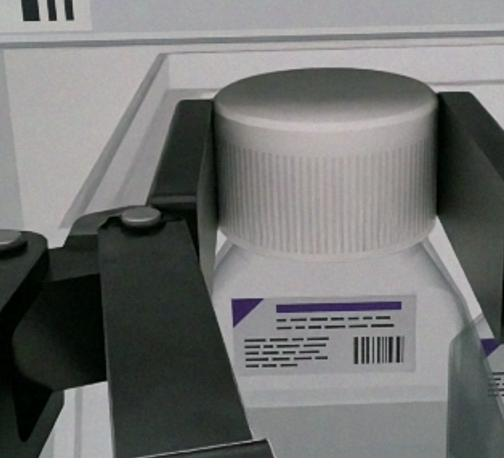

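>>> execute_actions --actions '[{"rows": [[0,-0.0007,-0.0002,0.0007,0,0,-1,1,-1,0,0,0,0,0,0,-1,0,-1],[0,-0.002,-0.0005,0.0018,0,0,-1,1,-1,0,0,0,0,0,0,-1,0,-1],[0,-0.0035,-0.0009,0.0032,0,0,-1,1,-1,0,0,0,0,0,0,-1,0,-1],[0,-0.005,-0.0013,0.0047,0,0,-1,1,-1,0,0,0,0,0,0,-1,0,-1],[0,-0.0063,-0.0017,0.0059,0,0,-1,1,-1,0,0,0,0,0,0,-1,0,-1],[0,-0.0073,-0.0019,0.0068,0,0,-1,1,-1,0,0,0,0,0,0,-1,0,-1]], "steps": 20}]'

>>> execute_actions --actions '[{"rows": [[-0.0004,0,0,0,-0.0003,0,-1,1,-1,0,0,0,0,0,0,-1,0,-1],[-0.0012,0,0,0,-0.0008,0,-1,1,-1,0,0,0,0,0,0,-1,0,-1],[-0.0025,0,0,0,-0.0017,0,-1,1,-1,0,0,0,0,0,0,-1,0,-1],[-0.004,0,0,0,-0.0027,0,-1,1,-1,0,0,0,0,0,0,-1,0,-1],[-0.0055,0.0001,-0.0001,0,-0.0037,0,-1,1,-1,0,0,0,0,0,0,-1,0,-1],[-0.007,0.0001,-0.0001,0,-0.0047,0,-1,1,-1,0,0,0,0,0,0,-1,0,-1],[-0.0085,0.0002,-0.0002,0,-0.0057,0,-1,1,-1,0,0,0,0,0,0,-1,0,-1],[-0.01,0.0002,-0.0002,0,-0.0067,0,-1,1,-1,0,0,0,0,0,0,-1,0,-1],[-0.0108,0.0002,-0.0002,0,-0.0072,0,-1,1,-1,0,0,0,0,0,0,-1,0,-1],[-0.011,0.0002,-0.0002,0,-0.0073,0,-1,1,-1,0,0,0,0,0,0,-1,0,-1]], "steps": 25}]' --cameras '["cam_left_wrist"]'

>>> zoom_image --camera "cam_left_wrist" --region '[200, 170, 500, 470]'

Scene clock: 154.93 s.
left_arm: end_effector_position=(+0.3331, +0.2394, +0.2891) position_measured=163 object_status=2 end_effector_quat_wxyz=(+0.000, +0.707, +0.000, +0.707) | right_arm: end_effector_position=(-0.1621, -0.1007, +0.3288) position_measured=210 object_status=2 end_effector_quat_wxyz=(-0.431, +0.561, +0.431, +0.561)
Joint positions: left_arm=[0.85 -1.872 -1.28 2.052 -0.772 -0.301 -0.001] | right_arm=[-0.595 0.034 -1.222 -2.574 3.796 0.295 -0.001]
Joint torques (N m): left_arm=[-8.41 -73.72 -47.56 3.85 -2.25 2.29] | right_arm=[16.55 17.65 44.97 -1.16 -0.19 -0.06]
Wrist force (N, zeroed by zero_wrist_force on left_arm): left_arm=[-3.8 -0.5 -0.1] | right_arm=[-3.4 1.3 5.0]
Wrist torque (N m, zeroed by zero_wrist_force on left_arm): left_arm=[-0.12 -0.22 0.01] | right_arm=[0.39 -1.53 -0.21]
Wrist force, peak (N, zeroed by zero_wrist_force on left_arm): left_arm=[5.0 0.2 3.8] | right_arm=[-4.7 0.3 4.9]
Joint targets: left_arm=[0.850 -1.872 -1.280 2.052 -0.772 -0.301 -0.001] | right_arm=[-0.596 0.034 -1.222 -2.574 3.796 0.295 -0.001]
left_rail: position_m=0.850 speed_m_s=0.50 position_status=done
right_rail: position_m=-0.595 position_m_goal=-0.596 speed_m_s=0.30 position_status=done

Scene clock: 155.97 s.
left_arm: end_effector_position=(+0.3231, +0.2394, +0.2891) position_measured=163 object_status=2 end_effector_quat_wxyz=(+0.000, +0.707, +0.000, +0.707) | right_arm: end_effector_position=(-0.1621, -0.1007, +0.3288) position_measured=210 object_status=2 end_effector_quat_wxyz=(-0.431, +0.561, +0.431, +0.561)
Joint positions: left_arm=[0.85 -1.889 -1.28 2.052 -0.772 -0.318 -0.001] | right_arm=[-0.595 0.034 -1.222 -2.574 3.796 0.295 -0.001]
Joint torques (N m): left_arm=[-14.84 -46.25 -47.41 3.22 -2.91 2.73] | right_arm=[17.38 14.9 44.15 -0.6 -0.42 -0.3]
Wrist force (N, zeroed by zero_wrist_force on left_arm): left_arm=[-2.5 -0.4 1.7] | right_arm=[-3.0 0.5 4.3]
Wrist torque (N m, zeroed by zero_wrist_force on left_arm): left_arm=[-0.09 -0.04 -0.01] | right_arm=[0.34 -1.66 -0.23]
Wrist force, peak (N, zeroed by zero_wrist_force on left_arm): left_arm=[-4.5 -0.3 1.2] | right_arm=[-3.7 0.7 4.8]
Joint targets: left_arm=[0.850 -1.889 -1.280 2.052 -0.772 -0.318 -0.001] | right_arm=[-0.596 0.034 -1.222 -2.574 3.796 0.295 -0.001]
left_rail: position_m=0.850 speed_m_s=0.50 position_status=done
right_rail: position_m=-0.595 position_m_goal=-0.596 speed_m_s=0.30 position_status=done
camera_calibration:
cam_left_wrist: T_world_to_cam=[[-0.0519086, -0.998518, -0.0163448, 0.267369], [-0.339008, 0.0330138, -0.940204, 0.369852], [0.93935, -0.0432637, -0.340219, -0.00988674], [0, 0, 0, 1]] pos_world=[0.148549, 0.254335, 0.348743]
Images, in order (width x height): cam_left_wrist 672x504.

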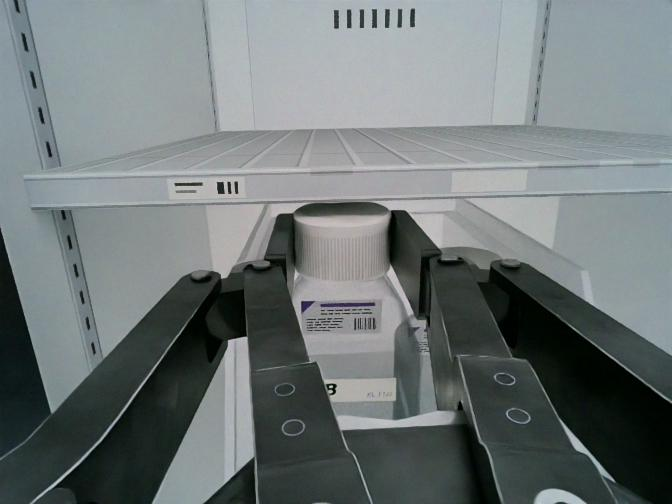

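Scaled by 1.680 from the camera's 672x504 image, which has a finer 960x720 frame.

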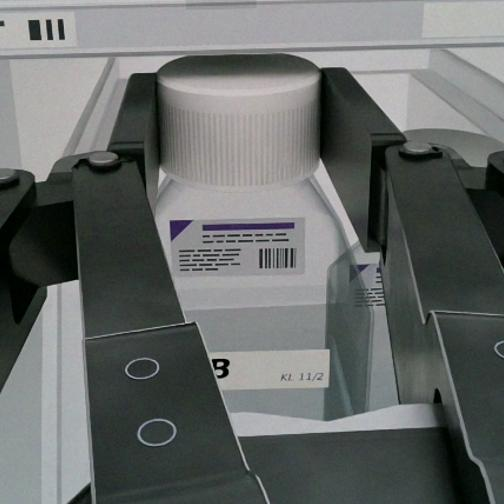

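>>> execute_actions --actions '[{"rows": [[-0.0004,0,0,0,-0.0003,0,-1,1,-1,0,0,0,0,0,0,-1,0,-1],[-0.0012,0,0,0,-0.0008,0,-1,1,-1,0,0,0,0,0,0,-1,0,-1],[-0.0025,0,0,0,-0.0017,0,-1,1,-1,0,0,0,0,0,0,-1,0,-1],[-0.004,0.0001,-0.0001,0,-0.0027,0,-1,1,-1,0,0,0,0,0,0,-1,0,-1],[-0.0055,0.0002,-0.0002,0.0001,-0.0037,0,-1,1,-1,0,0,0,0,0,0,-1,0,-1],[-0.007,0.0002,-0.0003,0.0001,-0.0047,0,-1,1,-1,0,0,0,0,0,0,-1,0,-1],[-0.0085,0.0003,-0.0003,0.0001,-0.0057,0,-1,1,-1,0,0,0,0,0,0,-1,0,-1],[-0.01,0.0003,-0.0004,0.0001,-0.0067,0,-1,1,-1,0,0,0,0,0,0,-1,0,-1],[-0.0115,0.0004,-0.0005,0.0001,-0.0077,0,-1,1,-1,0,0,0,0,0,0,-1,0,-1],[-0.013,0.0004,-0.0005,0.0001,-0.0087,0,-1,1,-1,0,0,0,0,0,0,-1,0,-1],[-0.0145,0.0005,-0.0006,0.0002,-0.0097,0,-1,1,-1,0,0,0,0,0,0,-1,0,-1],[-0.0158,0.0005,-0.0006,0.0002,-0.0105,0,-1,1,-1,0,0,0,0,0,0,-1,0,-1],[-0.0165,0.0006,-0.0006,0.0002,-0.011,0,-1,1,-1,0,0,0,0,0,0,-1,0,-1]], "steps": 28}]' --cameras '["cam_left_wrist"]'

>>> zoom_image --camera "cam_left_wrist" --region '[200, 170, 500, 470]'

Scene clock: 157.73 s.
left_arm: end_effector_position=(+0.3079, +0.2393, +0.2891) position_measured=163 object_status=2 end_effector_quat_wxyz=(+0.000, +0.707, +0.000, +0.707) | right_arm: end_effector_position=(-0.1621, -0.1007, +0.3288) position_measured=210 object_status=2 end_effector_quat_wxyz=(-0.431, +0.561, +0.431, +0.561)
Joint positions: left_arm=[0.85 -1.913 -1.279 2.05 -0.772 -0.342 -0.001] | right_arm=[-0.595 0.034 -1.222 -2.574 3.796 0.295 -0.001]
Joint torques (N m): left_arm=[-12.59 -46.43 -47.51 4.12 -2.73 1.88] | right_arm=[18.71 18.37 44.44 -1.32 -0.05 -0.07]
Wrist force (N, zeroed by zero_wrist_force on left_arm): left_arm=[-3.0 -0.6 1.7] | right_arm=[-3.5 0.5 4.7]
Wrist torque (N m, zeroed by zero_wrist_force on left_arm): left_arm=[-0.14 0.07 0.02] | right_arm=[0.33 -1.56 -0.22]
Wrist force, peak (N, zeroed by zero_wrist_force on left_arm): left_arm=[-4.8 -0.5 0.9] | right_arm=[-3.5 0.5 4.9]
Joint targets: left_arm=[0.850 -1.913 -1.279 2.050 -0.772 -0.342 -0.001] | right_arm=[-0.596 0.034 -1.222 -2.574 3.796 0.295 -0.001]
left_rail: position_m=0.850 speed_m_s=0.50 position_status=done
right_rail: position_m=-0.595 position_m_goal=-0.596 speed_m_s=0.30 position_status=done
camera_calibration:
cam_left_wrist: T_world_to_cam=[[-0.0519086, -0.998518, -0.0163448, 0.266582], [-0.339008, 0.0330138, -0.940204, 0.364793], [0.93935, -0.0432637, -0.340219, 0.00442541], [0, 0, 0, 1]] pos_world=[0.133349, 0.254335, 0.348843]
Images, in order (width x height): cam_left_wrist 672x504.

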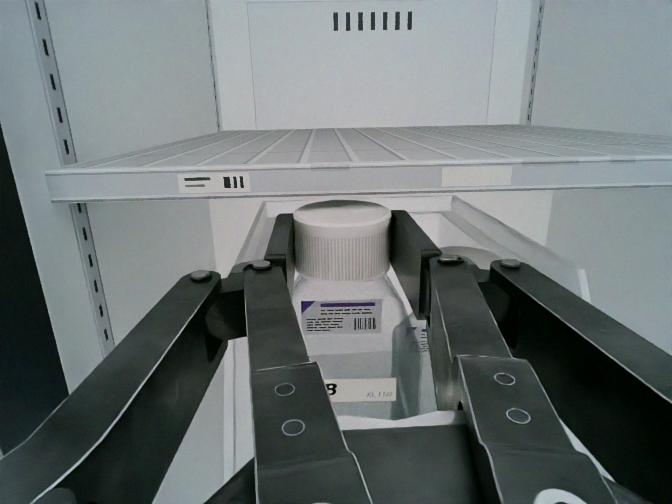

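Scaled by 1.680 from the camera's 672x504 image, which has a finer 960x720 frame.

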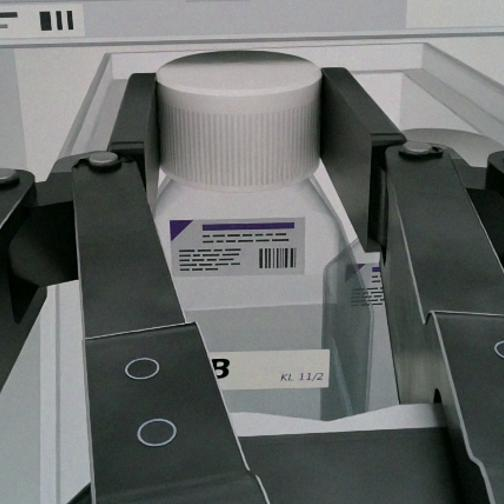

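>>> execute_actions --actions '[{"rows": [[-0.0005,0,0,0,-0.0003,0,-1,1,-1,0,0,0,0,0,0,-1,0,-1],[-0.0019,0.0001,-0.0001,0,-0.0013,0,-1,1,-1,0,0,0,0,0,0,-1,0,-1],[-0.004,0.0003,-0.0003,0.0001,-0.0027,0,-1,1,-1,0,0,0,0,0,0,-1,0,-1],[-0.0067,0.0005,-0.0005,0.0001,-0.0045,0,-1,1,-1,0,0,0,0,0,0,-1,0,-1],[-0.0097,0.0007,-0.0007,0.0002,-0.0065,0,-1,1,-1,0,0,0,0,0,0,-1,0,-1],[-0.0128,0.0009,-0.0009,0.0003,-0.0085,0,-1,1,-1,0,0,0,0,0,0,-1,0,-1],[-0.016,0.0012,-0.0011,0.0003,-0.0107,0,-1,1,-1,0,0,0,0,0,0,-1,0,-1],[-0.0192,0.0014,-0.0013,0.0004,-0.0128,0,-1,1,-1,0,0,0,0,0,0,-1,0,-1],[-0.0225,0.0016,-0.0015,0.0005,-0.015,0,-1,1,-1,0,0,0,0,0,0,-1,0,-1],[-0.0257,0.0018,-0.0018,0.0005,-0.0171,0,-1,1,-1,0,0,0,0,0,0,-1,0,-1],[-0.0289,0.0021,-0.002,0.0006,-0.0193,0,-1,1,-1,0,0,0,0,0,0,-1,0,-1],[-0.0321,0.0023,-0.0022,0.0007,-0.0214,0,-1,1,-1,0,0,0,0,0,0,-1,0,-1],[-0.0351,0.0025,-0.0024,0.0007,-0.0234,0,-1,1,-1,0,0,0,0,0,0,-1,0,-1],[-0.0374,0.0027,-0.0025,0.0008,-0.0249,0,-1,1,-1,0,0,0,0,0,0,-1,0,-1],[-0.0385,0.0028,-0.0026,0.0008,-0.0257,0,-1,1,-1,0,0,0,0,0,0,-1,0,-1]], "steps": 30}]' --cameras '["cam_left_wrist"]'

>>> zoom_image --camera "cam_left_wrist" --region '[200, 130, 500, 430]'

Scene clock: 160.30 s.
left_arm: end_effector_position=(+0.2720, +0.2394, +0.2890) position_measured=163 object_status=2 end_effector_quat_wxyz=(+0.000, +0.707, +0.000, +0.707) | right_arm: end_effector_position=(-0.1621, -0.1007, +0.3288) position_measured=210 object_status=2 end_effector_quat_wxyz=(-0.431, +0.561, +0.431, +0.561)
Joint positions: left_arm=[0.85 -1.97 -1.275 2.044 -0.77 -0.399 -0.001] | right_arm=[-0.595 0.034 -1.222 -2.574 3.796 0.295 -0.001]
Joint torques (N m): left_arm=[-14.57 -46.8 -47.07 4.54 -2.41 2.19] | right_arm=[16.94 17.04 45.29 -0.67 -0.15 -0.39]
Wrist force (N, zeroed by zero_wrist_force on left_arm): left_arm=[-4.1 -0.7 1.6] | right_arm=[-3.4 1.1 4.8]
Wrist torque (N m, zeroed by zero_wrist_force on left_arm): left_arm=[-0.13 -0.04 0.06] | right_arm=[0.41 -1.52 -0.22]
Wrist force, peak (N, zeroed by zero_wrist_force on left_arm): left_arm=[-4.7 -0.8 1.9] | right_arm=[-3.6 0.7 5.0]
Joint targets: left_arm=[0.850 -1.970 -1.275 2.044 -0.770 -0.399 -0.001] | right_arm=[-0.596 0.034 -1.222 -2.574 3.796 0.295 -0.001]
left_rail: position_m=0.850 speed_m_s=0.50 position_status=done
right_rail: position_m=-0.595 position_m_goal=-0.596 speed_m_s=0.30 position_status=done
camera_calibration:
cam_left_wrist: T_world_to_cam=[[-0.0518433, -0.998519, -0.0164702, 0.264754], [-0.338917, 0.0331054, -0.940234, 0.352507], [0.939387, -0.0431627, -0.340131, 0.0380545], [0, 0, 0, 1]] pos_world=[0.0974484, 0.254335, 0.348743]
Images, in order (width x height): cam_left_wrist 672x504.

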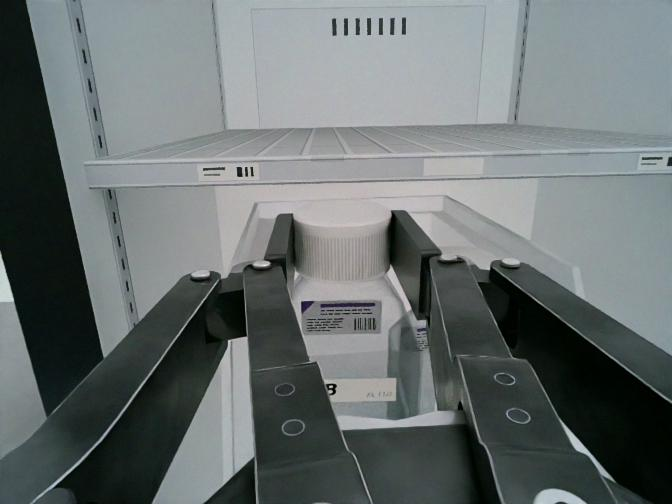

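Scaled by 1.680 from the camera's 672x504 image, which has a finer 960x720 frame.

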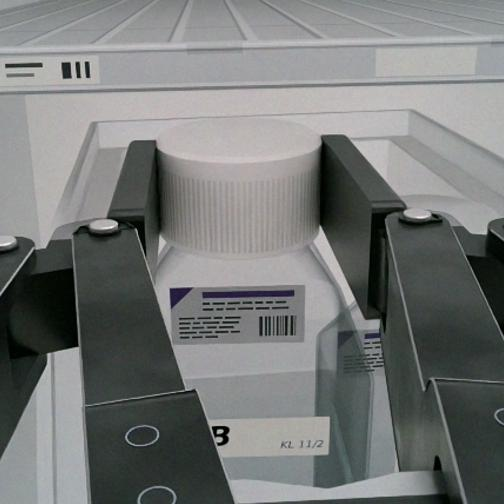

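>>> execute_actions --actions '[{"rows": [[-0.0008,0.0001,-0.0001,0,-0.0005,0,-1,1,-1,0,0,0,0,0,0,-1,0,-1],[-0.0025,0.0003,-0.0002,0.0001,-0.0017,0,-1,1,-1,0,0,0,0,0,0,-1,0,-1],[-0.0045,0.0005,-0.0004,0.0001,-0.003,0,-1,1,-1,0,0,0,0,0,0,-1,0,-1],[-0.0065,0.0007,-0.0006,0.0002,-0.0043,0,-1,1,-1,0,0,0,0,0,0,-1,0,-1],[-0.0085,0.001,-0.0008,0.0002,-0.0057,0,-1,1,-1,0,0,0,0,0,0,-1,0,-1],[-0.01,0.0011,-0.001,0.0002,-0.0067,0,-1,1,-1,0,0,0,0,0,0,-1,0,-1],[-0.0105,0.0012,-0.001,0.0003,-0.007,0,-1,1,-1,0,0,0,0,0,0,-1,0,-1]], "steps": 22}]'

>>> execute_actions --actions '[{"rows": [[0.0001,-0.0008,-0.0003,0.0009,0,0,-1,1,-1,0,0,0,0,0,0,-1,0,-1],[0.0002,-0.0032,-0.0013,0.0034,0.0001,0,-1,1,-1,0,0,0,0,0,0,-1,0,-1],[0.0003,-0.0066,-0.0027,0.0071,0.0002,0,-1,1,-1,0,0,0,0,0,0,-1,0,-1],[0.0005,-0.011,-0.0045,0.0119,0.0003,0,-1,1,-1,0,0,0,0,0,0,-1,0,-1],[0.0007,-0.016,-0.0066,0.0173,0.0004,0,-1,1,-1,0,0,0,0,0,0,-1,0,-1],[0.0008,-0.021,-0.0087,0.0227,0.0005,0,-1,1,-1,0,0,0,0,0,0,-1,0,-1],[0.0009,-0.0262,-0.0108,0.0283,0.0006,0,-1,1,-1,0,0,0,0,0,0,-1,0,-1],[0.0011,-0.0315,-0.013,0.034,0.0007,0,-1,1,-1,0,0,0,0,0,0,-1,0,-1],[0.0012,-0.0368,-0.0152,0.0397,0.0008,0,-1,1,-1,0,0,0,0,0,0,-1,0,-1],[0.0014,-0.042,-0.0173,0.0453,0.0009,0,-1,1,-1,0,0,0,0,0,0,-1,0,-1],[0.0016,-0.0472,-0.0195,0.0509,0.001,0,-1,1,-1,0,0,0,0,0,0,-1,0,-1],[0.0017,-0.0523,-0.0216,0.0564,0.0011,0,-1,1,-1,0,0,0,0,0,0,-1,0,-1],[0.0019,-0.0575,-0.0237,0.062,0.0012,0,-1,1,-1,0,0,0,0,0,0,-1,0,-1],[0.002,-0.0613,-0.0253,0.0661,0.0013,0,-1,1,-1,0,0,0,0,0,0,-1,0,-1],[0.0021,-0.0634,-0.0261,0.0684,0.0014,0,-1,1,-1,0,0,0,0,0,0,-1,0,-1]], "steps": 30}]' --cameras '["cam_left_wrist"]'

>>> zoom_image --camera "cam_left_wrist" --region '[200, 130, 500, 430]'

Scene clock: 162.73 s.
left_arm: end_effector_position=(+0.2620, +0.2394, +0.2889) position_measured=163 object_status=2 end_effector_quat_wxyz=(+0.000, +0.707, +0.000, +0.707) | right_arm: end_effector_position=(-0.1621, -0.1007, +0.3288) position_measured=210 object_status=2 end_effector_quat_wxyz=(-0.431, +0.561, +0.431, +0.561)
Joint positions: left_arm=[0.85 -1.986 -1.273 2.042 -0.769 -0.415 -0.001] | right_arm=[-0.595 0.034 -1.222 -2.574 3.796 0.295 -0.001]
Joint torques (N m): left_arm=[-13.55 -49.68 -47.2 4.75 -2.68 2.04] | right_arm=[17.92 16.31 43.81 -0.03 -0.38 0.2]
Wrist force (N, zeroed by zero_wrist_force on left_arm): left_arm=[-2.8 -0.9 1.9] | right_arm=[-3.4 0.7 4.5]
Wrist torque (N m, zeroed by zero_wrist_force on left_arm): left_arm=[-0.12 0.07 0.05] | right_arm=[0.37 -1.56 -0.22]
Wrist force, peak (N, zeroed by zero_wrist_force on left_arm): left_arm=[-4.3 -0.1 2.2] | right_arm=[-3.2 1.0 5.2]
Joint targets: left_arm=[0.850 -1.986 -1.273 2.042 -0.769 -0.415 -0.001] | right_arm=[-0.596 0.034 -1.222 -2.574 3.796 0.295 -0.001]
left_rail: position_m=0.850 speed_m_s=0.50 position_status=done
right_rail: position_m=-0.595 position_m_goal=-0.596 speed_m_s=0.30 position_status=done

Scene clock: 163.93 s.
left_arm: end_effector_position=(+0.2640, +0.2395, +0.3699) position_measured=163 object_status=2 end_effector_quat_wxyz=(+0.000, +0.707, +0.000, +0.707) | right_arm: end_effector_position=(-0.1621, -0.1007, +0.3288) position_measured=210 object_status=2 end_effector_quat_wxyz=(-0.431, +0.561, +0.431, +0.561)
Joint positions: left_arm=[0.85 -1.983 -1.367 1.984 -0.617 -0.412 -0.001] | right_arm=[-0.595 0.034 -1.222 -2.574 3.796 0.295 -0.001]
Joint torques (N m): left_arm=[9.92 -70.31 -52.6 5 2.5 1.87] | right_arm=[17.3 17.45 44.84 -0.42 -0.07 0.14]
Wrist force (N, zeroed by zero_wrist_force on left_arm): left_arm=[-3.6 -0.4 0.3] | right_arm=[-3.1 1.1 5.1]
Wrist torque (N m, zeroed by zero_wrist_force on left_arm): left_arm=[-0.12 -0.19 0.08] | right_arm=[0.35 -1.61 -0.22]
Wrist force, peak (N, zeroed by zero_wrist_force on left_arm): left_arm=[-6.5 -1.5 1.4] | right_arm=[-3.5 1.1 5.5]
Joint targets: left_arm=[0.850 -1.983 -1.367 1.984 -0.617 -0.412 -0.001] | right_arm=[-0.596 0.034 -1.222 -2.574 3.796 0.295 -0.001]
left_rail: position_m=0.850 speed_m_s=0.50 position_status=done
right_rail: position_m=-0.595 position_m_goal=-0.596 speed_m_s=0.30 position_status=done
camera_calibration:
cam_left_wrist: T_world_to_cam=[[-0.0518397, -0.998514, -0.0167977, 0.265811], [-0.338786, 0.0334066, -0.94027, 0.425788], [0.939434, -0.0430524, -0.340015, 0.0730039], [0, 0, 0, 1]] pos_world=[0.0894485, 0.254335, 0.429644]
Images, in order (width x height): cam_left_wrist 672x504.

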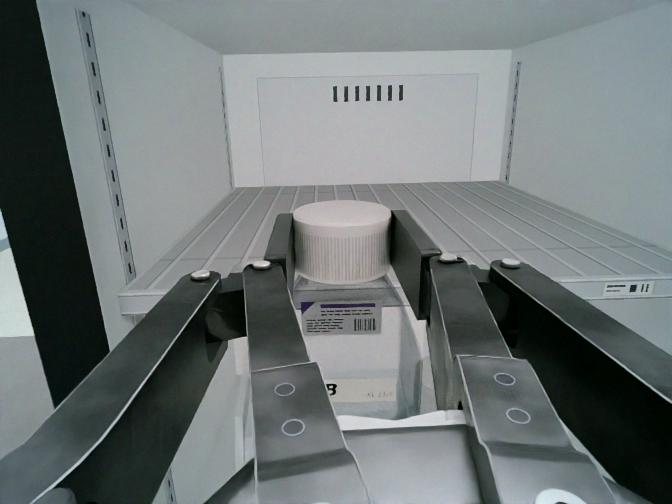

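Scaled by 1.680 from the camera's 672x504 image, which has a finer 960x720 frame.

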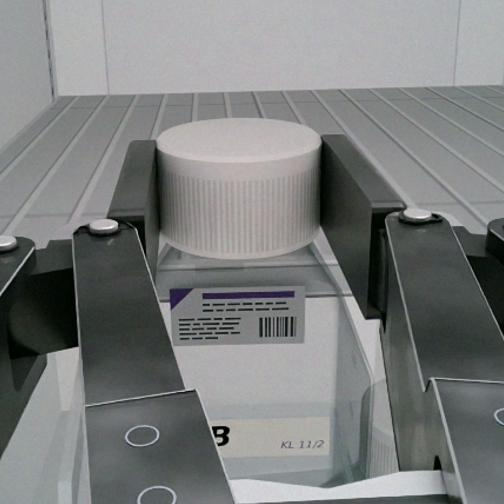

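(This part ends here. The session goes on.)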